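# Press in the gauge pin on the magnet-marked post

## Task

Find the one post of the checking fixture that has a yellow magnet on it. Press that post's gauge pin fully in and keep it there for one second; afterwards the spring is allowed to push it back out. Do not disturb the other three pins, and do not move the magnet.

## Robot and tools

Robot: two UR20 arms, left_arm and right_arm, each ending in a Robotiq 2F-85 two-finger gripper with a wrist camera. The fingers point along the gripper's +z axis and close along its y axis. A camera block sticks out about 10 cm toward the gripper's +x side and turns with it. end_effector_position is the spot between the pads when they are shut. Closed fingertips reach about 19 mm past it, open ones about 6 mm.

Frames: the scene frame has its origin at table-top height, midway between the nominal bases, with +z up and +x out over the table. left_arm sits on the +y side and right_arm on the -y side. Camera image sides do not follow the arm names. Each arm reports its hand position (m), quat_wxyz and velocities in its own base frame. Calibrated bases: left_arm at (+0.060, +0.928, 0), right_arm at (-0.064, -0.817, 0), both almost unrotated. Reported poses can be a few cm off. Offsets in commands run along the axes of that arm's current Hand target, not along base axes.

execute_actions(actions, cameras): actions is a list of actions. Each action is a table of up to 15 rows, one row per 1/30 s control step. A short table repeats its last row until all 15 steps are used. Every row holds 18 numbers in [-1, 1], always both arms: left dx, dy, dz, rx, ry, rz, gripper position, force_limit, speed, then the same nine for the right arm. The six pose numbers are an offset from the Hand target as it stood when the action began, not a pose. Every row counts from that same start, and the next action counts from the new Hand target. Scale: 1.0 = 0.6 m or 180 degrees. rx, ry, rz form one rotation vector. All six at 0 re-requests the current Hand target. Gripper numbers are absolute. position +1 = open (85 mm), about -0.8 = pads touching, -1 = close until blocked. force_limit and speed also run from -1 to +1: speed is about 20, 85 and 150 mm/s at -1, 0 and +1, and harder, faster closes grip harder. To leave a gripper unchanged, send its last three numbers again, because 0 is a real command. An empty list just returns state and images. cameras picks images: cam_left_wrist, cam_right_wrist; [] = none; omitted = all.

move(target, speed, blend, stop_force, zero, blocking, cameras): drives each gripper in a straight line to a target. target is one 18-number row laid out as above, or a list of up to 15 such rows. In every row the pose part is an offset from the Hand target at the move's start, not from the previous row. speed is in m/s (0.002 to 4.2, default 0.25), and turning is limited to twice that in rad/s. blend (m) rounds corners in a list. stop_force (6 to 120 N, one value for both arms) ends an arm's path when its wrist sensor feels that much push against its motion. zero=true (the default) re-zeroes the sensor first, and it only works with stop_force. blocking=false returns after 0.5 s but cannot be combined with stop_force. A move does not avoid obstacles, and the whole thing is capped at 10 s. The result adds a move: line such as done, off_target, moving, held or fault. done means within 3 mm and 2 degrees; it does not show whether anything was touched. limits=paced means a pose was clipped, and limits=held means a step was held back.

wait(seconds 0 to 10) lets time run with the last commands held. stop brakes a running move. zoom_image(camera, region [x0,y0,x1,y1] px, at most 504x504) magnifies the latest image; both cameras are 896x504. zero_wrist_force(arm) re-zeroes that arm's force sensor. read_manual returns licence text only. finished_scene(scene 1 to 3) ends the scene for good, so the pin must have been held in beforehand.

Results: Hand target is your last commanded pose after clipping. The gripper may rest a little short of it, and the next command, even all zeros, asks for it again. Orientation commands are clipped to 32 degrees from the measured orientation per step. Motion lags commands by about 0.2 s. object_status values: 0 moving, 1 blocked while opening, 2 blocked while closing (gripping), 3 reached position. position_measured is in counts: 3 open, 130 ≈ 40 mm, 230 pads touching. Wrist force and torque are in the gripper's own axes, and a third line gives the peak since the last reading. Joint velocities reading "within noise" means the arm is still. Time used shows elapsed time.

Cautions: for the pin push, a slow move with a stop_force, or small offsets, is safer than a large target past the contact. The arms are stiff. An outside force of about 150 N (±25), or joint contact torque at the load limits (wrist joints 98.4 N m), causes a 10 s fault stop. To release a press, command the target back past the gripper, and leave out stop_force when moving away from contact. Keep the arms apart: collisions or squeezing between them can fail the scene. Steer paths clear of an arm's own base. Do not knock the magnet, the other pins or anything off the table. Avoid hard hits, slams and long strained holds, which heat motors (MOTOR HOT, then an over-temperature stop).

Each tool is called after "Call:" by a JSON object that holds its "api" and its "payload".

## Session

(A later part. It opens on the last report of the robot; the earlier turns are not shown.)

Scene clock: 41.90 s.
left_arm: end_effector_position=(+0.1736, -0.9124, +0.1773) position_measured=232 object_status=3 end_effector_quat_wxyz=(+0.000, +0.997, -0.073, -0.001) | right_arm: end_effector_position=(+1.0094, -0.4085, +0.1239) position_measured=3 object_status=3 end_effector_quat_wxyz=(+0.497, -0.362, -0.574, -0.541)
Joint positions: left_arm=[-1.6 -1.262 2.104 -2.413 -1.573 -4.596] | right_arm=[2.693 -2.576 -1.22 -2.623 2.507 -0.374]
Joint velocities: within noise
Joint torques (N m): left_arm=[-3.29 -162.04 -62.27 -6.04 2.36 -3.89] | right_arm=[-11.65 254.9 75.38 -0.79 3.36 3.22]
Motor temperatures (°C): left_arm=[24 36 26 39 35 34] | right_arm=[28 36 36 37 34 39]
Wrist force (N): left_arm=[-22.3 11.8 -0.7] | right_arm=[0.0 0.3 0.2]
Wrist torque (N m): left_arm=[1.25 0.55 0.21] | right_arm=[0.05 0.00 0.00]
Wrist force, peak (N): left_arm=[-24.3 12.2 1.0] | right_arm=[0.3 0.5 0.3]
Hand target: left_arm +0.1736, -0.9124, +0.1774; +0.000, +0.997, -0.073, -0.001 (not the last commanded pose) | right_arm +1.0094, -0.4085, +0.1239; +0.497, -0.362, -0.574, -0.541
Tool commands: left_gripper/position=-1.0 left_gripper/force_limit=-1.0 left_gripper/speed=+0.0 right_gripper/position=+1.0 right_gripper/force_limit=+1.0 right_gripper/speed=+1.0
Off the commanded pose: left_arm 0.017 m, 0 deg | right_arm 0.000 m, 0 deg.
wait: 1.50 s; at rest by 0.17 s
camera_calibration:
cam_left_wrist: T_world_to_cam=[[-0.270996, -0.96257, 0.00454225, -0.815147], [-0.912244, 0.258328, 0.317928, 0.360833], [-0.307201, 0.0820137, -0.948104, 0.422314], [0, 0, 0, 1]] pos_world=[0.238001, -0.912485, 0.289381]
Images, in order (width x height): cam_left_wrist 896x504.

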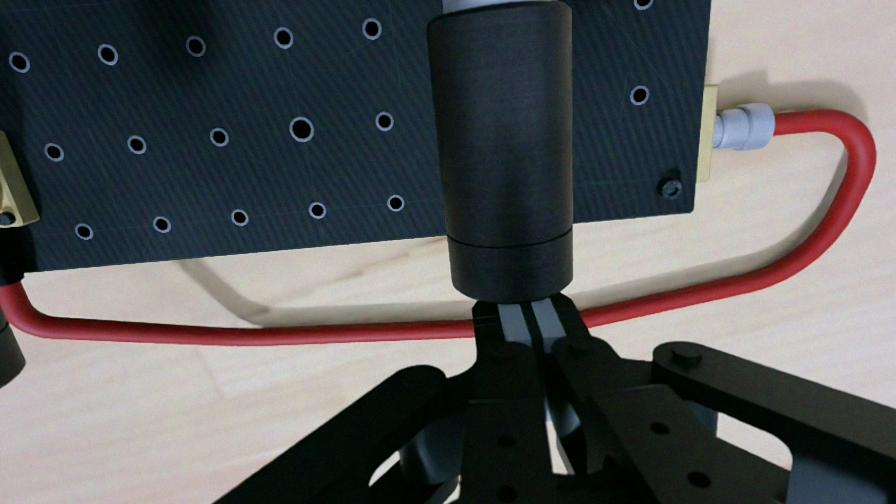

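Call:
{"api": "move", "payload": {"target": [-0.05,0,0,0,0,0,-1,-1,0,0,0,0,0,0,0,1,1,1], "cameras": [], "speed": 0.1}}

Call:
{"api": "move", "payload": {"target": [0.06,0,0,0,0,0,-1,-1,0,0,0,0,0,0,0,1,1,1], "cameras": ["cam_left_wrist"], "speed": 0.03, "stop_force": 6}}

Scene clock: 44.60 s.
left_arm: end_effector_position=(+0.1441, -0.9081, +0.1774) position_measured=232 object_status=3 end_effector_quat_wxyz=(+0.000, +0.997, -0.073, -0.001) | right_arm: end_effector_position=(+1.0094, -0.4085, +0.1239) position_measured=3 object_status=3 end_effector_quat_wxyz=(+0.497, -0.362, -0.574, -0.541)
Joint positions: left_arm=[-1.633 -1.27 2.117 -2.417 -1.573 -4.629] | right_arm=[2.693 -2.576 -1.22 -2.623 2.507 -0.374]
Joint velocities: within noise
Joint torques (N m): left_arm=[-19.23 -160.41 -56.18 -13.31 -0.26 -4.23] | right_arm=[-11.25 252.42 76.87 -1.06 3.56 3.92]
Motor temperatures (°C): left_arm=[24 36 26 39 35 34] | right_arm=[28 36 36 37 34 39]
Wrist force (N): left_arm=[-5.5 11.9 -1.3] | right_arm=[0.0 0.2 0.4]
Wrist torque (N m): left_arm=[2.10 0.91 0.03] | right_arm=[0.04 0.00 0.00]
Wrist force, peak (N): left_arm=[-22.7 11.8 -1.0] | right_arm=[0.3 0.6 0.3]
Hand target: left_arm +0.1439, -0.9081, +0.1774; +0.000, +0.997, -0.073, -0.001 | right_arm +1.0094, -0.4085, +0.1239; +0.497, -0.362, -0.574, -0.541
Off the commanded pose: left_arm 0.000 m, 0 deg | right_arm 0.000 m, 0 deg.
move: done
No camera images: "cameras" was empty.

Scene clock: 46.20 s.
left_arm: end_effector_position=(+0.1536, -0.9094, +0.1774) position_measured=232 object_status=3 end_effector_quat_wxyz=(+0.000, +0.997, -0.073, -0.001) | right_arm: end_effector_position=(+1.0094, -0.4085, +0.1239) position_measured=3 object_status=3 end_effector_quat_wxyz=(+0.497, -0.362, -0.574, -0.541)
Joint positions: left_arm=[-1.623 -1.268 2.113 -2.416 -1.573 -4.619] | right_arm=[2.693 -2.576 -1.22 -2.623 2.507 -0.374]
Joint velocities: within noise
Joint torques (N m): left_arm=[-18.88 -167.63 -57.09 -12.46 2.37 -3.97] | right_arm=[-8.02 253.12 77.85 -0.56 3.48 3.31]
Motor temperatures (°C): left_arm=[24 36 26 39 35 34] | right_arm=[28 36 36 37 34 39]
Wrist force (N): left_arm=[-5.6 12.2 -1.3] | right_arm=[0.1 0.1 0.2]
Wrist torque (N m): left_arm=[2.15 0.91 0.04] | right_arm=[0.03 -0.02 0.00]
Wrist force, peak (N): left_arm=[-12.1 12.3 -1.7] | right_arm=[0.3 0.5 0.4]
Hand target: left_arm +0.1536, -0.9094, +0.1774; +0.000, +0.997, -0.073, -0.001 (not the last commanded pose) | right_arm +1.0094, -0.4085, +0.1239; +0.497, -0.362, -0.574, -0.541
Off the commanded pose: left_arm 0.026 m, 0 deg | right_arm 0.000 m, 0 deg.
move: contact (left_arm)
camera_calibration:
cam_left_wrist: T_world_to_cam=[[-0.270996, -0.96257, 0.00454225, -0.81768], [-0.912244, 0.258328, 0.317928, 0.341781], [-0.307201, 0.0820137, -0.948104, 0.416019], [0, 0, 0, 1]] pos_world=[0.218001, -0.909485, 0.289481]
Images, in order (width x height): cam_left_wrist 896x504.

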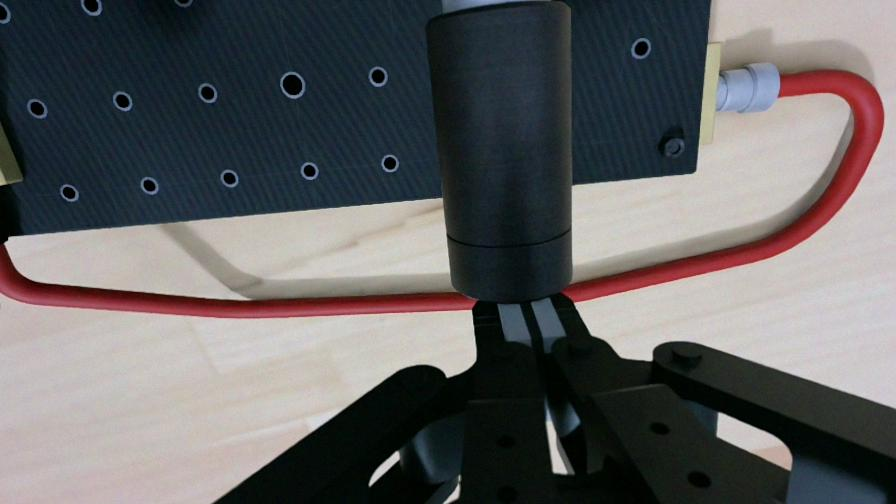

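Call:
{"api": "move", "payload": {"target": [0.026,0,0,0,0,0,-1,-1,0,0,0,0,0,0,0,1,1,1], "cameras": [], "speed": 0.06}}

Call:
{"api": "move", "payload": {"target": [0.02,0,0,0,0,0,-1,-1,0,0,0,0,0,0,0,1,1,1], "cameras": ["cam_left_wrist"], "speed": 0.008, "stop_force": 12}}

Call:
{"api": "wait", "payload": {"seconds": 1, "cameras": []}}

Scene clock: 47.30 s.
left_arm: end_effector_position=(+0.1688, -0.9116, +0.1774) position_measured=232 object_status=3 end_effector_quat_wxyz=(+0.000, +0.997, -0.073, -0.001) | right_arm: end_effector_position=(+1.0094, -0.4085, +0.1239) position_measured=3 object_status=3 end_effector_quat_wxyz=(+0.497, -0.362, -0.574, -0.541)
Joint positions: left_arm=[-1.606 -1.263 2.106 -2.414 -1.573 -4.602] | right_arm=[2.693 -2.576 -1.22 -2.623 2.507 -0.374]
Joint velocities: within noise
Joint torques (N m): left_arm=[32.19 -115.31 -97.09 -5.92 3.46 2.97] | right_arm=[-8.18 254.58 79.19 -0.22 3.07 3.68]
Motor temperatures (°C): left_arm=[24 36 26 39 35 34] | right_arm=[28 36 36 37 34 39]
Wrist force (N): left_arm=[-16.9 13.3 -3.2] | right_arm=[-0.3 0.2 -0.1]
Wrist torque (N m): left_arm=[2.09 0.88 0.13] | right_arm=[0.04 0.05 0.00]
Wrist force, peak (N): left_arm=[-17.1 13.4 -3.1] | right_arm=[0.3 0.6 0.3]
Hand target: left_arm +0.1690, -0.9117, +0.1774; +0.000, +0.997, -0.073, -0.001 | right_arm +1.0094, -0.4085, +0.1239; +0.497, -0.362, -0.574, -0.541
Off the commanded pose: left_arm 0.000 m, 0 deg | right_arm 0.000 m, 0 deg.
move: done
No camera images: "cameras" was empty.

Scene clock: 48.77 s.
left_arm: end_effector_position=(+0.1737, -0.9124, +0.1774) position_measured=232 object_status=3 end_effector_quat_wxyz=(+0.000, +0.997, -0.073, -0.001) | right_arm: end_effector_position=(+1.0094, -0.4085, +0.1239) position_measured=3 object_status=3 end_effector_quat_wxyz=(+0.497, -0.362, -0.574, -0.541)
Joint positions: left_arm=[-1.6 -1.262 2.104 -2.413 -1.573 -4.596] | right_arm=[2.693 -2.576 -1.22 -2.623 2.507 -0.374]
Joint velocities: within noise
Joint torques (N m): left_arm=[7.37 -146.73 -56.9 -15.19 14.88 -4.63] | right_arm=[-9.76 257.35 77.63 -1.23 4.09 3.75]
Motor temperatures (°C): left_arm=[24 36 26 39 35 34] | right_arm=[28 36 36 37 34 39]
Wrist force (N): left_arm=[-35.0 6.6 -7.1] | right_arm=[0.1 0.2 0.2]
Wrist torque (N m): left_arm=[2.11 0.94 0.15] | right_arm=[0.03 -0.02 0.00]
Wrist force, peak (N): left_arm=[-51.1 10.6 -9.3] | right_arm=[0.3 0.6 0.4]
Hand target: left_arm +0.1737, -0.9124, +0.1774; +0.000, +0.997, -0.073, -0.001 (not the last commanded pose) | right_arm +1.0094, -0.4085, +0.1239; +0.497, -0.362, -0.574, -0.541
Off the commanded pose: left_arm 0.007 m, 0 deg | right_arm 0.000 m, 0 deg.
move: contact (left_arm)
camera_calibration:
cam_left_wrist: T_world_to_cam=[[-0.270996, -0.96257, 0.00454225, -0.815217], [-0.912244, 0.258328, 0.317928, 0.36095], [-0.307201, 0.0820137, -0.948104, 0.422353], [0, 0, 0, 1]] pos_world=[0.238101, -0.912585, 0.289381]
Images, in order (width x height): cam_left_wrist 896x504.

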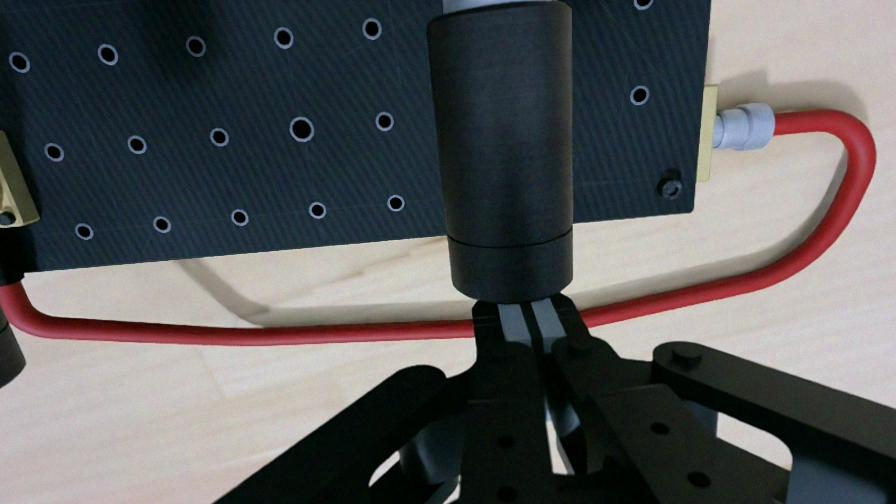

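Scene clock: 49.77 s.
left_arm: end_effector_position=(+0.1737, -0.9124, +0.1774) position_measured=232 object_status=3 end_effector_quat_wxyz=(+0.000, +0.997, -0.073, -0.001) | right_arm: end_effector_position=(+1.0094, -0.4085, +0.1239) position_measured=3 object_status=3 end_effector_quat_wxyz=(+0.497, -0.362, -0.574, -0.541)
Joint positions: left_arm=[-1.6 -1.262 2.104 -2.413 -1.573 -4.596] | right_arm=[2.693 -2.576 -1.22 -2.623 2.507 -0.374]
Joint velocities: within noise
Joint torques (N m): left_arm=[1.26 -158.93 -56.19 -10.5 12.46 -4.91] | right_arm=[-8.62 257.03 77 -1.23 3.21 4]
Motor temperatures (°C): left_arm=[24 36 26 39 35 34] | right_arm=[28 36 36 37 34 39]
Wrist force (N): left_arm=[-31.8 11.9 -8.0] | right_arm=[-0.1 0.5 0.4]
Wrist torque (N m): left_arm=[2.05 0.97 0.19] | right_arm=[0.10 0.01 -0.01]
Wrist force, peak (N): left_arm=[-34.8 6.4 -7.2] | right_arm=[0.2 0.7 0.3]
Hand target: left_arm +0.1737, -0.9124, +0.1774; +0.000, +0.997, -0.073, -0.001 (not the last commanded pose) | right_arm +1.0094, -0.4085, +0.1239; +0.497, -0.362, -0.574, -0.541
Tool commands: left_gripper/position=-1.0 left_gripper/force_limit=-1.0 left_gripper/speed=+0.0 right_gripper/position=+1.0 right_gripper/force_limit=+1.0 right_gripper/speed=+1.0
Off the commanded pose: left_arm 0.007 m, 0 deg | right_arm 0.000 m, 0 deg.
wait: 1.00 s; at rest by 0.17 s
No camera images: "cameras" was empty.

Call:
{"api": "move", "payload": {"target": [[-0.05,0,0,0,0,0,-1,-1,0,0,0,0,0,0,0,1,1,1],[-0.05,-0.1,-0.45,0,0,0.6,-1,-1,0,0,0,0,0,0,0,1,1,1],[-0.023,-0.455,-0.788,-0.1042,-0.0345,-0.791,-1,-1,0,0,0,0,0,0,0,1,1,1]], "cameras": ["cam_left_wrist"], "speed": [0.1,1,1], "blend": [0,0.05,0]}}

Call:
{"api": "zoom_image", "payload": {"camera": "cam_left_wrist", "region": [200, 0, 700, 500]}}

Scene clock: 54.43 s.
left_arm: end_effector_position=(+0.2004, -0.6402, +0.6500) position_measured=232 object_status=3 end_effector_quat_wxyz=(+0.120, +0.379, +0.916, -0.050) | right_arm: end_effector_position=(+1.0094, -0.4085, +0.1239) position_measured=3 object_status=3 end_effector_quat_wxyz=(+0.497, -0.362, -0.574, -0.541)
Joint positions: left_arm=[-1.679 -1.952 2.072 -1.858 -1.369 -0.879] | right_arm=[2.693 -2.576 -1.22 -2.623 2.507 -0.374]
Joint velocities: within noise
Joint torques (N m): left_arm=[18.45 -39.99 -99.08 -13.08 -3.63 -0.92] | right_arm=[-8.36 253.83 77.04 -0.72 2.84 3.6]
Motor temperatures (°C): left_arm=[24 36 26 39 35 34] | right_arm=[28 36 36 37 34 39]
Wrist force (N): left_arm=[-4.8 9.2 -1.9] | right_arm=[0.2 0.1 -0.1]
Wrist torque (N m): left_arm=[1.50 0.70 0.09] | right_arm=[0.01 -0.03 0.00]
Wrist force, peak (N): left_arm=[-31.9 12.3 -7.9] | right_arm=[-0.1 0.7 0.5]
Hand target: left_arm +0.2005, -0.6402, +0.6501; +0.120, +0.379, +0.916, -0.050 | right_arm +1.0094, -0.4085, +0.1239; +0.497, -0.362, -0.574, -0.541
Off the commanded pose: left_arm 0.000 m, 0 deg | right_arm 0.000 m, 0 deg.
move: done
camera_calibration:
cam_left_wrist: T_world_to_cam=[[0.78742, 0.615395, 0.0354748, 0.229923], [0.499553, -0.670796, 0.54816, -0.862678], [0.361131, -0.413911, -0.835621, 0.33187], [0, 0, 0, 1]] pos_world=[0.130059, -0.582809, 0.742047]
Images, in order (width x height): cam_left_wrist 896x504.

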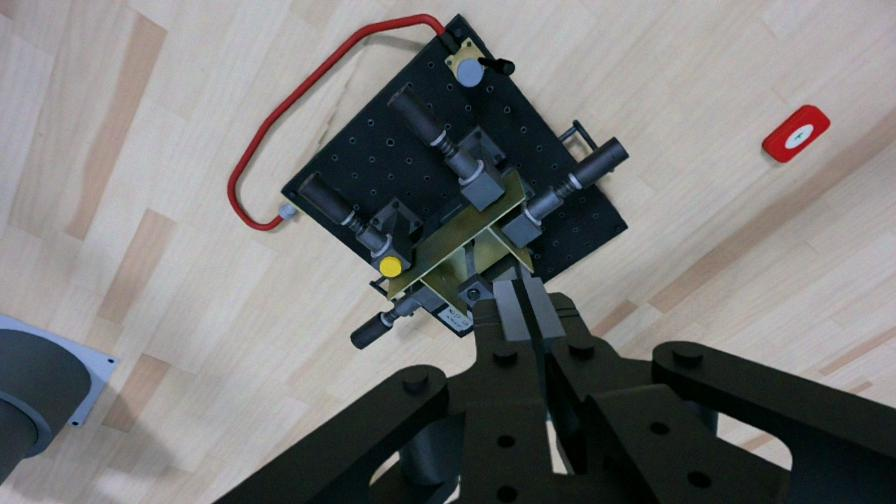

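Scaled by 1.008 from the camera's 896x504 image, which has a finer 1280x720 frame.

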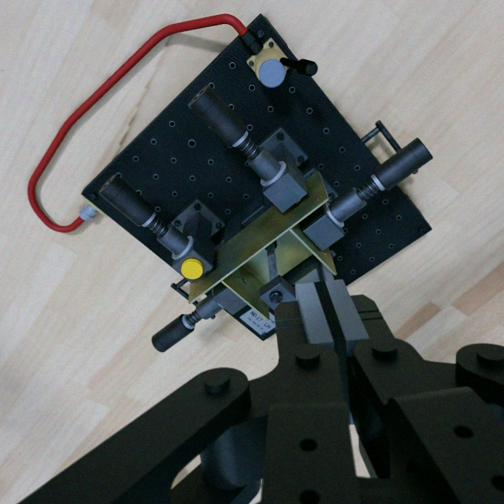

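Call:
{"api": "finished_scene", "payload": {"scene": 1}}

The scene is finished: the task was done.


## Next scene

The same job, from a new start.

Call:
{"api": "execute_actions", "payload": {"actions": []}}

Scene clock: 0.00 s.
left_arm: end_effector_position=(+1.6020, +0.5513, +0.3701) position_measured=3 object_status=3 end_effector_quat_wxyz=(-0.049, +0.940, +0.190, +0.279) | right_arm: end_effector_position=(+0.4481, +0.4679, +0.3319) position_measured=3 object_status=3 end_effector_quat_wxyz=(-0.272, +0.502, +0.649, +0.503)
Joint positions: left_arm=[0.193 -0.686 0.985 -2.439 -1.472 -3.319] | right_arm=[4.007 -1.969 -2.772 1.193 2.076 2.519]
Joint velocities: within noise
Joint torques (N m): no reading
Motor temperatures (°C): left_arm=[24 35 26 38 34 34] | right_arm=[28 35 36 37 34 38]
Wrist force (N): no reading
Wrist torque (N m): no reading
Wrist force, peak (N): no reading
Hand target: left_arm +1.6020, +0.5513, +0.3701; -0.049, +0.940, +0.190, +0.279 | right_arm +0.4481, +0.4679, +0.3319; -0.272, +0.502, +0.649, +0.503
Tool commands: left_gripper/position=+1.0 left_gripper/force_limit=+1.0 left_gripper/speed=+1.0 right_gripper/position=+1.0 right_gripper/force_limit=+1.0 right_gripper/speed=+1.0
camera_calibration:
cam_left_wrist: T_world_to_cam=[[0.280319, -0.958405, -0.0536817, 0.116011], [-0.933413, -0.259108, -0.248199, 1.75322], [0.223966, 0.119682, -0.967221, 0.0591923], [0, 0, 0, 1]] pos_world=[1.5907, 0.558373, 0.498626]
cam_right_wrist: T_world_to_cam=[[0.956613, -0.13676, 0.257272, -0.433465], [0.120637, -0.61784, -0.776995, 0.502422], [0.265214, 0.774319, -0.574535, -0.162484], [0, 0, 0, 1]] pos_world=[0.39714, 0.37695, 0.408545]

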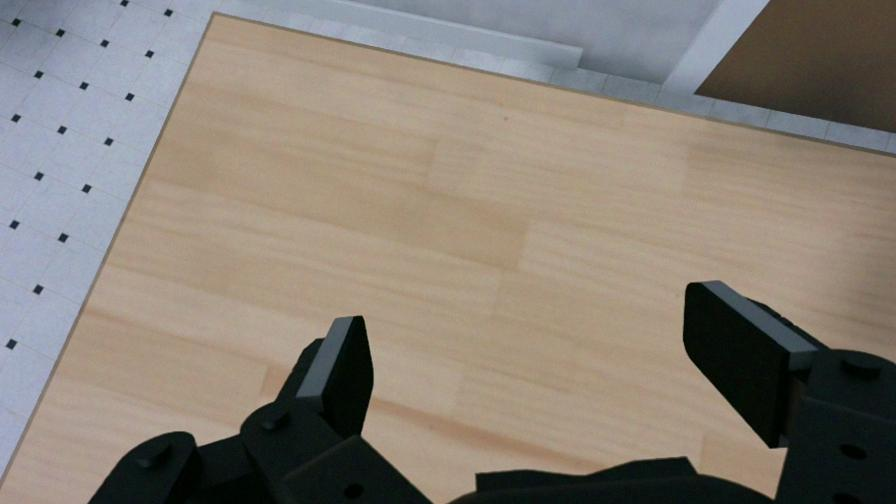

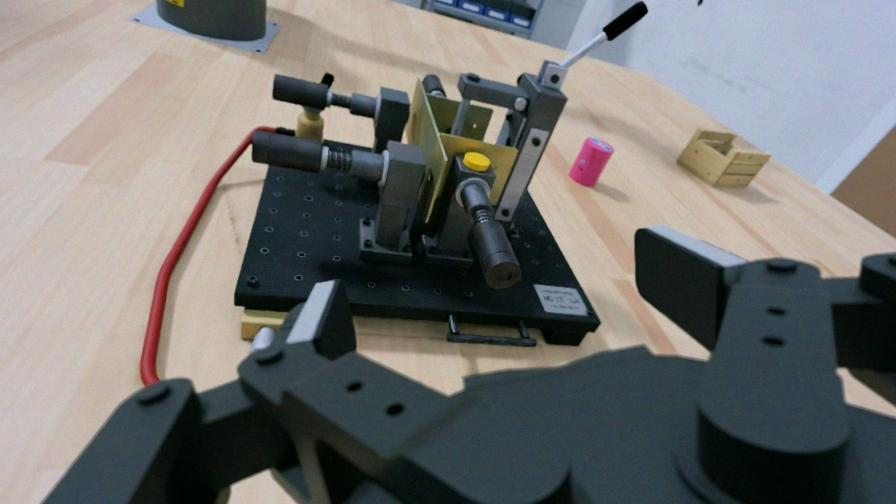

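Call:
{"api": "move", "payload": {"target": [[0,0,0,0,0,0,1,1,1,-0.1147,0.0275,0.1407,0.1183,-0.3697,0.0595,-1,-1,0],[0,0,0,0,0,0,1,1,1,-0.1888,0.0627,0.3423,0.1183,-0.3697,0.0595,-1,-1,0]], "cameras": ["cam_right_wrist"], "speed": [0.7,0.4], "blend": [0.04,0]}}

Scene clock: 3.43 s.
left_arm: end_effector_position=(+1.6020, +0.5513, +0.3701) position_measured=3 object_status=3 end_effector_quat_wxyz=(-0.049, +0.940, +0.190, +0.279) | right_arm: end_effector_position=(+0.5534, +0.6146, +0.1779) position_measured=232 object_status=3 end_effector_quat_wxyz=(+0.000, +0.693, +0.721, +0.000)
Joint positions: left_arm=[0.193 -0.686 0.985 -2.439 -1.472 -3.319] | right_arm=[4.225 -1.784 -2.243 -0.686 1.571 2.614]
Joint velocities: within noise
Joint torques (N m): left_arm=[2.36 -278.7 -107.76 -11.13 1.77 -0.35] | right_arm=[-19.09 85.8 96.85 15 -4.07 -6.64]
Motor temperatures (°C): left_arm=[24 35 26 38 34 34] | right_arm=[28 35 36 37 34 38]
Wrist force (N): left_arm=[0.5 0.1 -0.3] | right_arm=[-1.1 2.1 1.1]
Wrist torque (N m): left_arm=[0.03 -0.07 0.00] | right_arm=[1.25 0.34 -0.67]
Wrist force, peak (N): left_arm=[0.7 -0.5 -0.3] | right_arm=[2.7 3.6 3.3]
Hand target: left_arm +1.6020, +0.5513, +0.3701; -0.049, +0.940, +0.190, +0.279 | right_arm +0.5535, +0.6148, +0.1778; +0.000, +0.693, +0.721, +0.000
Off the commanded pose: left_arm 0.000 m, 0 deg | right_arm 0.000 m, 0 deg.
move: done
camera_calibration:
cam_right_wrist: T_world_to_cam=[[0.989771, -0.124266, 0.0700794, -0.467171], [-0.139238, -0.948437, 0.284747, 0.618821], [0.0310814, -0.291592, -0.956038, 0.460053], [0, 0, 0, 1]] pos_world=[0.534257, 0.663007, 0.29636]
Images, in order (width x height): cam_right_wrist 896x504.

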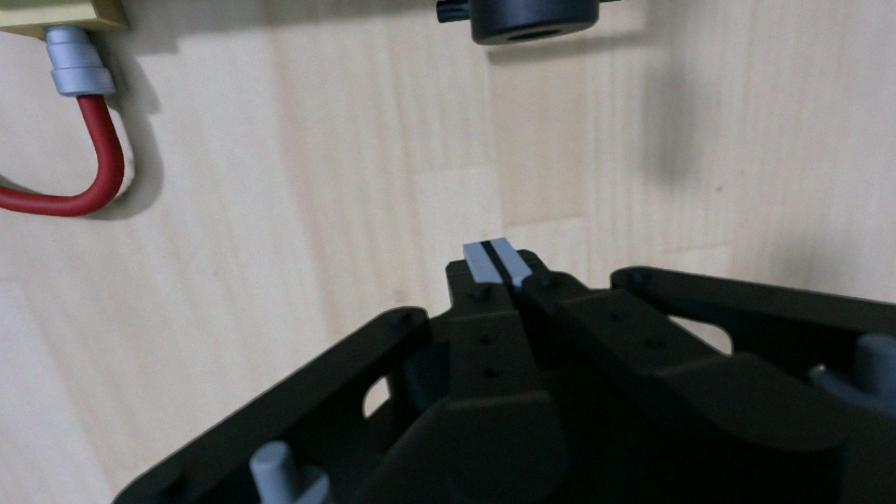

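Call:
{"api": "move", "payload": {"target": [0,0,0,0,0,0,1,1,1,0.04,0.0267,0,0,0,0,-1,-1,0], "cameras": ["cam_right_wrist"], "speed": 0.15}}

Call:
{"api": "move", "payload": {"target": [0,0,0,0,0,0,1,1,1,0.09,0,0,0,0,0,-1,-1,0], "cameras": ["cam_right_wrist"], "speed": 0.04, "stop_force": 7}}

Scene clock: 5.03 s.
left_arm: end_effector_position=(+1.6020, +0.5513, +0.3701) position_measured=3 object_status=3 end_effector_quat_wxyz=(-0.049, +0.940, +0.190, +0.279) | right_arm: end_effector_position=(+0.5685, +0.6392, +0.1777) position_measured=232 object_status=3 end_effector_quat_wxyz=(+0.000, +0.693, +0.721, +0.000)
Joint positions: left_arm=[0.193 -0.686 0.985 -2.439 -1.472 -3.319] | right_arm=[4.223 -1.811 -2.205 -0.697 1.571 2.612]
Joint velocities: within noise
Joint torques (N m): left_arm=[2.74 -279.01 -108.92 -11.83 2.07 0.04] | right_arm=[-20.86 95.67 86.27 4.31 -3.19 -6.79]
Motor temperatures (°C): left_arm=[24 35 26 38 34 34] | right_arm=[28 35 36 37 34 38]
Wrist force (N): left_arm=[0.4 0.1 -0.2] | right_arm=[-1.4 2.6 0.6]
Wrist torque (N m): left_arm=[0.02 -0.06 -0.01] | right_arm=[1.38 0.45 -0.69]
Wrist force, peak (N): left_arm=[0.7 -0.2 -0.2] | right_arm=[-1.1 3.0 0.8]
Hand target: left_arm +1.6020, +0.5513, +0.3701; -0.049, +0.940, +0.190, +0.279 | right_arm +0.5686, +0.6394, +0.1777; +0.000, +0.693, +0.721, +0.000
Off the commanded pose: left_arm 0.000 m, 0 deg | right_arm 0.000 m, 0 deg.
move: done
camera_calibration:
cam_right_wrist: T_world_to_cam=[[0.989775, -0.124288, 0.0699827, -0.478999], [-0.139231, -0.948433, 0.284761, 0.644368], [0.0309814, -0.291593, -0.956041, 0.466747], [0, 0, 0, 1]] pos_world=[0.549357, 0.687707, 0.29626]
Images, in order (width x height): cam_right_wrist 896x504.

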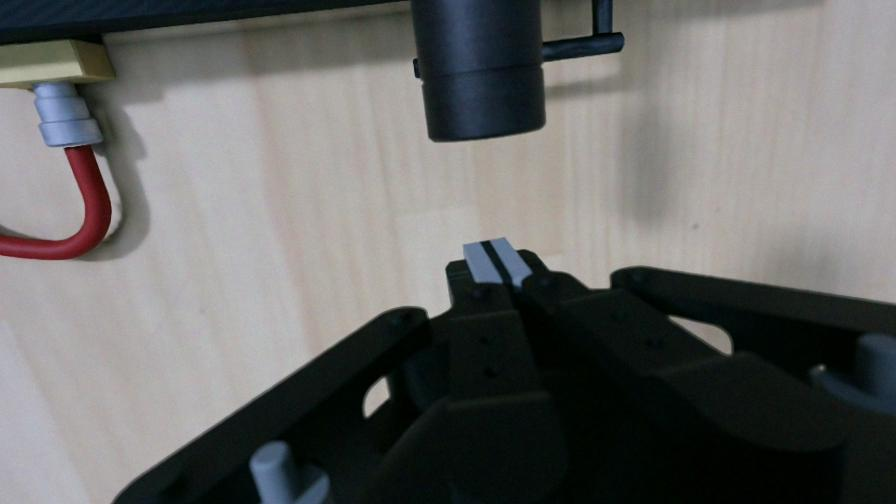

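Scene clock: 7.07 s.
left_arm: end_effector_position=(+1.6020, +0.5513, +0.3701) position_measured=3 object_status=3 end_effector_quat_wxyz=(-0.049, +0.940, +0.190, +0.279) | right_arm: end_effector_position=(+0.5673, +0.6702, +0.1777) position_measured=232 object_status=3 end_effector_quat_wxyz=(+0.000, +0.693, +0.721, +0.000)
Joint positions: left_arm=[0.193 -0.686 0.985 -2.439 -1.472 -3.319] | right_arm=[4.241 -1.832 -2.174 -0.707 1.571 2.63]
Joint velocities: within noise
Joint torques (N m): left_arm=[3.22 -283.36 -111.84 -11.56 2.67 0.88] | right_arm=[-23.91 139.98 62.45 13.69 -0.05 -6.72]
Motor temperatures (°C): left_arm=[24 35 26 38 34 34] | right_arm=[28 35 36 37 34 38]
Wrist force (N): left_arm=[0.3 0.0 -0.3] | right_arm=[-1.4 2.4 0.3]
Wrist torque (N m): left_arm=[0.01 -0.04 0.00] | right_arm=[1.36 0.50 -0.71]
Wrist force, peak (N): left_arm=[0.7 -0.2 -0.3] | right_arm=[-10.0 3.0 -1.2]
Hand target: left_arm +1.6020, +0.5513, +0.3701; -0.049, +0.940, +0.190, +0.279 | right_arm +0.5673, +0.6702, +0.1777; +0.000, +0.693, +0.721, +0.000 (not the last commanded pose)
Off the commanded pose: left_arm 0.000 m, 0 deg | right_arm 0.023 m, 0 deg.
move: contact (right_arm)
camera_calibration:
cam_right_wrist: T_world_to_cam=[[0.989771, -0.124266, 0.0700794, -0.474013], [-0.139238, -0.948437, 0.284747, 0.673518], [0.0310814, -0.291592, -0.956038, 0.475738], [0, 0, 0, 1]] pos_world=[0.548157, 0.718607, 0.29626]
Images, in order (width x height): cam_right_wrist 896x504.

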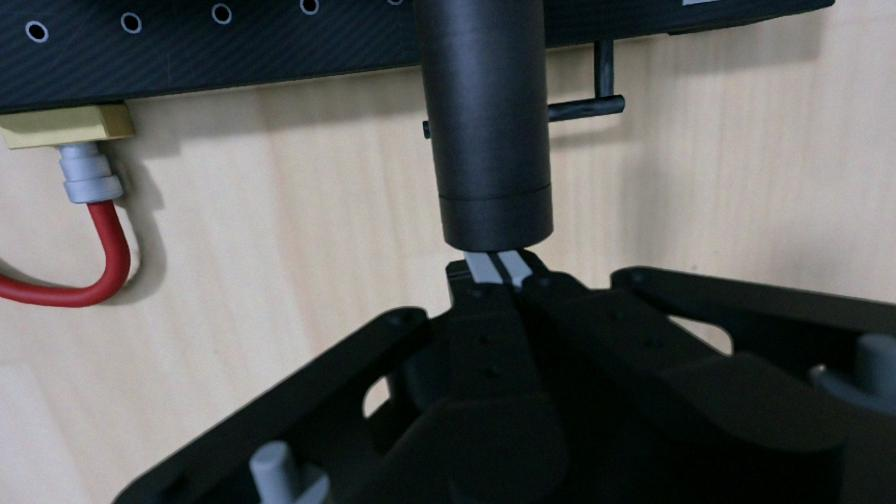

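Call:
{"api": "move", "payload": {"target": [0,0,0,0,0,0,1,1,1,0.0235,0,0,0,0,0,-1,-1,0], "cameras": [], "speed": 0.05, "stop_force": 30}}

Call:
{"api": "move", "payload": {"target": [0,0,0,0,0,0,1,1,1,0.04,0,0,0,0,0,-1,-1,0], "cameras": [], "speed": 0.008, "stop_force": 12}}

Call:
{"api": "wait", "payload": {"seconds": 1.2, "cameras": ["cam_right_wrist"]}}

Scene clock: 8.73 s.
left_arm: end_effector_position=(+1.6020, +0.5513, +0.3701) position_measured=3 object_status=3 end_effector_quat_wxyz=(-0.049, +0.940, +0.190, +0.279) | right_arm: end_effector_position=(+0.5668, +0.6843, +0.1777) position_measured=232 object_status=3 end_effector_quat_wxyz=(+0.000, +0.693, +0.721, +0.000)
Joint positions: left_arm=[0.193 -0.686 0.985 -2.439 -1.472 -3.319] | right_arm=[4.249 -1.842 -2.159 -0.712 1.571 2.638]
Joint velocities: within noise
Joint torques (N m): left_arm=[1.49 -281.51 -110.41 -11.3 3.54 1.13] | right_arm=[30.13 103.81 96.39 8.41 1.07 5.87]
Motor temperatures (°C): left_arm=[24 35 26 38 34 34] | right_arm=[28 35 36 37 34 38]
Wrist force (N): left_arm=[0.5 -0.2 0.1] | right_arm=[-13.0 4.2 -0.7]
Wrist torque (N m): left_arm=[-0.03 -0.07 0.00] | right_arm=[1.25 0.51 -0.60]
Wrist force, peak (N): left_arm=[0.5 -0.2 -0.5] | right_arm=[-13.5 4.9 -1.1]
Hand target: left_arm +1.6020, +0.5513, +0.3701; -0.049, +0.940, +0.190, +0.279 | right_arm +0.5668, +0.6843, +0.1777; +0.000, +0.693, +0.721, +0.000
Off the commanded pose: left_arm 0.000 m, 0 deg | right_arm 0.000 m, 0 deg.
move: done
No camera images: "cameras" was empty.

Scene clock: 10.83 s.
left_arm: end_effector_position=(+1.6020, +0.5513, +0.3701) position_measured=3 object_status=3 end_effector_quat_wxyz=(-0.049, +0.940, +0.190, +0.279) | right_arm: end_effector_position=(+0.5665, +0.6904, +0.1777) position_measured=232 object_status=3 end_effector_quat_wxyz=(+0.000, +0.693, +0.721, +0.000)
Joint positions: left_arm=[0.193 -0.686 0.985 -2.439 -1.472 -3.319] | right_arm=[4.252 -1.846 -2.153 -0.714 1.571 2.642]
Joint velocities: within noise
Joint torques (N m): left_arm=[7.96 -282.99 -111.62 -11.36 4.33 0.95] | right_arm=[-8.7 147.58 78.53 18.28 3.51 -7.63]
Motor temperatures (°C): left_arm=[24 35 26 38 34 34] | right_arm=[28 35 36 37 34 38]
Wrist force (N): left_arm=[0.4 -0.1 -0.2] | right_arm=[-17.3 3.3 4.1]
Wrist torque (N m): left_arm=[0.00 -0.05 -0.01] | right_arm=[1.33 0.46 -0.59]
Wrist force, peak (N): left_arm=[0.7 -0.3 -0.3] | right_arm=[-40.5 3.4 -7.5]
Hand target: left_arm +1.6020, +0.5513, +0.3701; -0.049, +0.940, +0.190, +0.279 | right_arm +0.5665, +0.6904, +0.1777; +0.000, +0.693, +0.721, +0.000 (not the last commanded pose)
Off the commanded pose: left_arm 0.000 m, 0 deg | right_arm 0.018 m, 0 deg.
move: contact (right_arm)
No camera images: "cameras" was empty.

Scene clock: 12.03 s.
left_arm: end_effector_position=(+1.6020, +0.5513, +0.3701) position_measured=3 object_status=3 end_effector_quat_wxyz=(-0.049, +0.940, +0.190, +0.279) | right_arm: end_effector_position=(+0.5665, +0.6904, +0.1777) position_measured=232 object_status=3 end_effector_quat_wxyz=(+0.000, +0.693, +0.721, +0.000)
Joint positions: left_arm=[0.193 -0.686 0.985 -2.439 -1.472 -3.319] | right_arm=[4.252 -1.846 -2.153 -0.714 1.571 2.642]
Joint velocities: within noise
Joint torques (N m): left_arm=[6 -287.97 -112.93 -11.13 4.61 2.5] | right_arm=[-8.97 146.79 78.59 12.65 4.54 -6.58]
Motor temperatures (°C): left_arm=[24 35 26 38 34 34] | right_arm=[28 35 36 37 34 38]
Wrist force (N): left_arm=[0.3 -0.2 -0.2] | right_arm=[-16.9 2.3 4.4]
Wrist torque (N m): left_arm=[-0.03 -0.03 0.00] | right_arm=[1.30 0.45 -0.60]
Wrist force, peak (N): left_arm=[0.4 -0.5 -0.2] | right_arm=[-17.4 3.4 4.2]
Hand target: left_arm +1.6020, +0.5513, +0.3701; -0.049, +0.940, +0.190, +0.279 | right_arm +0.5665, +0.6904, +0.1777; +0.000, +0.693, +0.721, +0.000 (not the last commanded pose)
Tool commands: left_gripper/position=+1.0 left_gripper/force_limit=+1.0 left_gripper/speed=+1.0 right_gripper/position=-1.0 right_gripper/force_limit=-1.0 right_gripper/speed=+0.0
Off the commanded pose: left_arm 0.000 m, 0 deg | right_arm 0.018 m, 0 deg.
wait: 1.20 s; at rest by 0.17 s
camera_calibration:
cam_right_wrist: T_world_to_cam=[[0.989771, -0.124266, 0.0700794, -0.470711], [-0.139238, -0.948437, 0.284747, 0.692565], [0.0310814, -0.291592, -0.956038, 0.481653], [0, 0, 0, 1]] pos_world=[0.547357, 0.738807, 0.29626]
Images, in order (width x height): cam_right_wrist 896x504.

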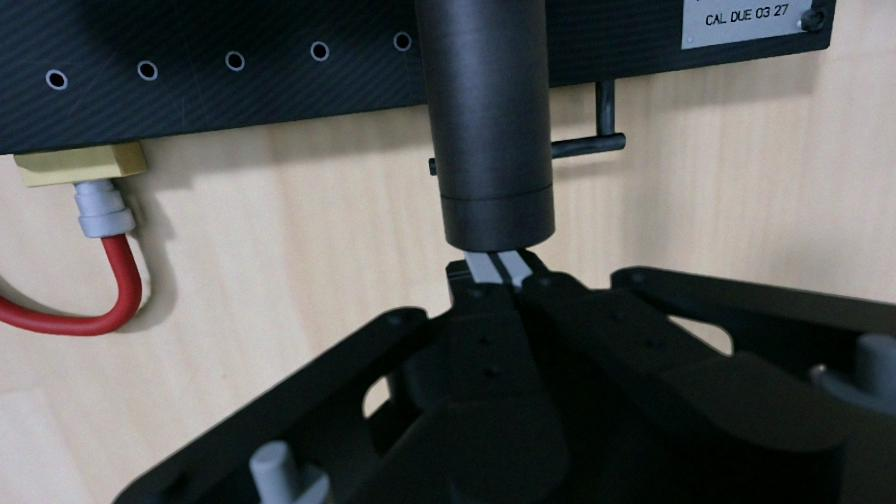

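Call:
{"api": "move", "payload": {"target": [0,0,0,0,0,0,1,1,1,0.0006,0,0,0,0,0,-1,-1,0], "cameras": [], "speed": 0.01}}

Call:
{"api": "wait", "payload": {"seconds": 1.0, "cameras": []}}

Call:
{"api": "move", "payload": {"target": [0,0,0,0,0,0,1,1,1,-0.06,0,0,0,0,0,-1,-1,0], "cameras": ["cam_right_wrist"], "speed": 0.1}}

Scene clock: 14.57 s.
left_arm: end_effector_position=(+1.6020, +0.5513, +0.3701) position_measured=3 object_status=3 end_effector_quat_wxyz=(-0.049, +0.940, +0.190, +0.279) | right_arm: end_effector_position=(+0.5665, +0.6906, +0.1777) position_measured=232 object_status=3 end_effector_quat_wxyz=(+0.000, +0.693, +0.721, +0.000)
Joint positions: left_arm=[0.193 -0.686 0.985 -2.439 -1.472 -3.319] | right_arm=[4.252 -1.847 -2.153 -0.714 1.571 2.642]
Joint velocities: within noise
Joint torques (N m): left_arm=[2.47 -285.25 -114.31 -10.37 4.35 2.23] | right_arm=[44.04 100.67 121.59 15.39 6.53 5.03]
Motor temperatures (°C): left_arm=[24 35 26 38 34 34] | right_arm=[28 35 36 37 34 38]
Wrist force (N): left_arm=[0.3 0.2 0.1] | right_arm=[-38.7 -3.6 -4.0]
Wrist torque (N m): left_arm=[0.04 -0.03 0.00] | right_arm=[1.26 0.53 -0.55]
Wrist force, peak (N): left_arm=[0.7 -0.1 -0.2] | right_arm=[-38.7 -3.6 -4.0]
Hand target: left_arm +1.6020, +0.5513, +0.3701; -0.049, +0.940, +0.190, +0.279 | right_arm +0.5665, +0.6908, +0.1777; +0.000, +0.693, +0.721, +0.000
Off the commanded pose: left_arm 0.000 m, 0 deg | right_arm 0.000 m, 0 deg.
move: done
No camera images: "cameras" was empty.

Scene clock: 15.57 s.
left_arm: end_effector_position=(+1.6020, +0.5513, +0.3701) position_measured=3 object_status=3 end_effector_quat_wxyz=(-0.049, +0.940, +0.190, +0.279) | right_arm: end_effector_position=(+0.5665, +0.6907, +0.1777) position_measured=232 object_status=3 end_effector_quat_wxyz=(+0.000, +0.693, +0.721, +0.000)
Joint positions: left_arm=[0.193 -0.686 0.985 -2.439 -1.472 -3.319] | right_arm=[4.252 -1.847 -2.153 -0.714 1.571 2.642]
Joint velocities: within noise
Joint torques (N m): left_arm=[8.41 -290.65 -115.18 -11.26 4.75 1.68] | right_arm=[52.9 95.31 122.77 26.59 7.38 5.46]
Motor temperatures (°C): left_arm=[24 35 26 38 34 34] | right_arm=[28 35 36 37 34 38]
Wrist force (N): left_arm=[0.3 0.1 0.1] | right_arm=[-56.6 -2.7 -14.2]
Wrist torque (N m): left_arm=[0.02 -0.04 -0.01] | right_arm=[1.22 0.57 -0.45]
Wrist force, peak (N): left_arm=[0.5 -0.4 -0.4] | right_arm=[-56.8 -2.6 -14.0]
Hand target: left_arm +1.6020, +0.5513, +0.3701; -0.049, +0.940, +0.190, +0.279 | right_arm +0.5665, +0.6908, +0.1777; +0.000, +0.693, +0.721, +0.000
Tool commands: left_gripper/position=+1.0 left_gripper/force_limit=+1.0 left_gripper/speed=+1.0 right_gripper/position=-1.0 right_gripper/force_limit=-1.0 right_gripper/speed=+0.0
Off the commanded pose: left_arm 0.000 m, 0 deg | right_arm 0.000 m, 0 deg.
wait: 1.00 s; at rest by 0.17 s
No camera images: "cameras" was empty.

Scene clock: 16.43 s.
left_arm: end_effector_position=(+1.6020, +0.5513, +0.3701) position_measured=3 object_status=3 end_effector_quat_wxyz=(-0.049, +0.940, +0.190, +0.279) | right_arm: end_effector_position=(+0.5679, +0.6550, +0.1777) position_measured=232 object_status=3 end_effector_quat_wxyz=(+0.000, +0.693, +0.721, +0.000)
Joint positions: left_arm=[0.193 -0.686 0.985 -2.439 -1.472 -3.319] | right_arm=[4.232 -1.822 -2.189 -0.702 1.571 2.621]
Joint velocities: within noise
Joint torques (N m): left_arm=[4.62 -289.24 -118.18 -11.47 5.8 1.6] | right_arm=[-21.95 134.58 60.14 15.29 1.68 -7.32]
Motor temperatures (°C): left_arm=[24 35 26 38 34 34] | right_arm=[28 35 36 37 34 38]
Wrist force (N): left_arm=[0.2 -0.1 -0.4] | right_arm=[-0.2 2.1 1.5]
Wrist torque (N m): left_arm=[-0.01 -0.01 0.00] | right_arm=[1.29 0.26 -0.71]
Wrist force, peak (N): left_arm=[0.6 -0.3 -0.2] | right_arm=[-56.4 -2.6 -14.0]
Hand target: left_arm +1.6020, +0.5513, +0.3701; -0.049, +0.940, +0.190, +0.279 | right_arm +0.5680, +0.6548, +0.1777; +0.000, +0.693, +0.721, +0.000
Off the commanded pose: left_arm 0.000 m, 0 deg | right_arm 0.000 m, 0 deg.
move: done
camera_calibration:
cam_right_wrist: T_world_to_cam=[[0.989771, -0.124266, 0.0700794, -0.476496], [-0.139238, -0.948437, 0.284747, 0.659185], [0.0310814, -0.291592, -0.956038, 0.471288], [0, 0, 0, 1]] pos_world=[0.548757, 0.703407, 0.29626]
Images, in order (width x height): cam_right_wrist 896x504.

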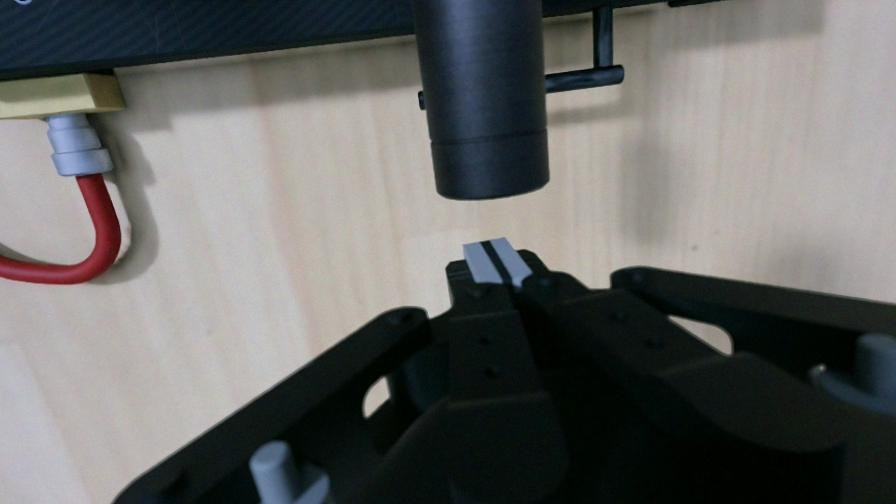

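Call:
{"api": "finished_scene", "payload": {"scene": 2}}

The scene is finished: the task was done.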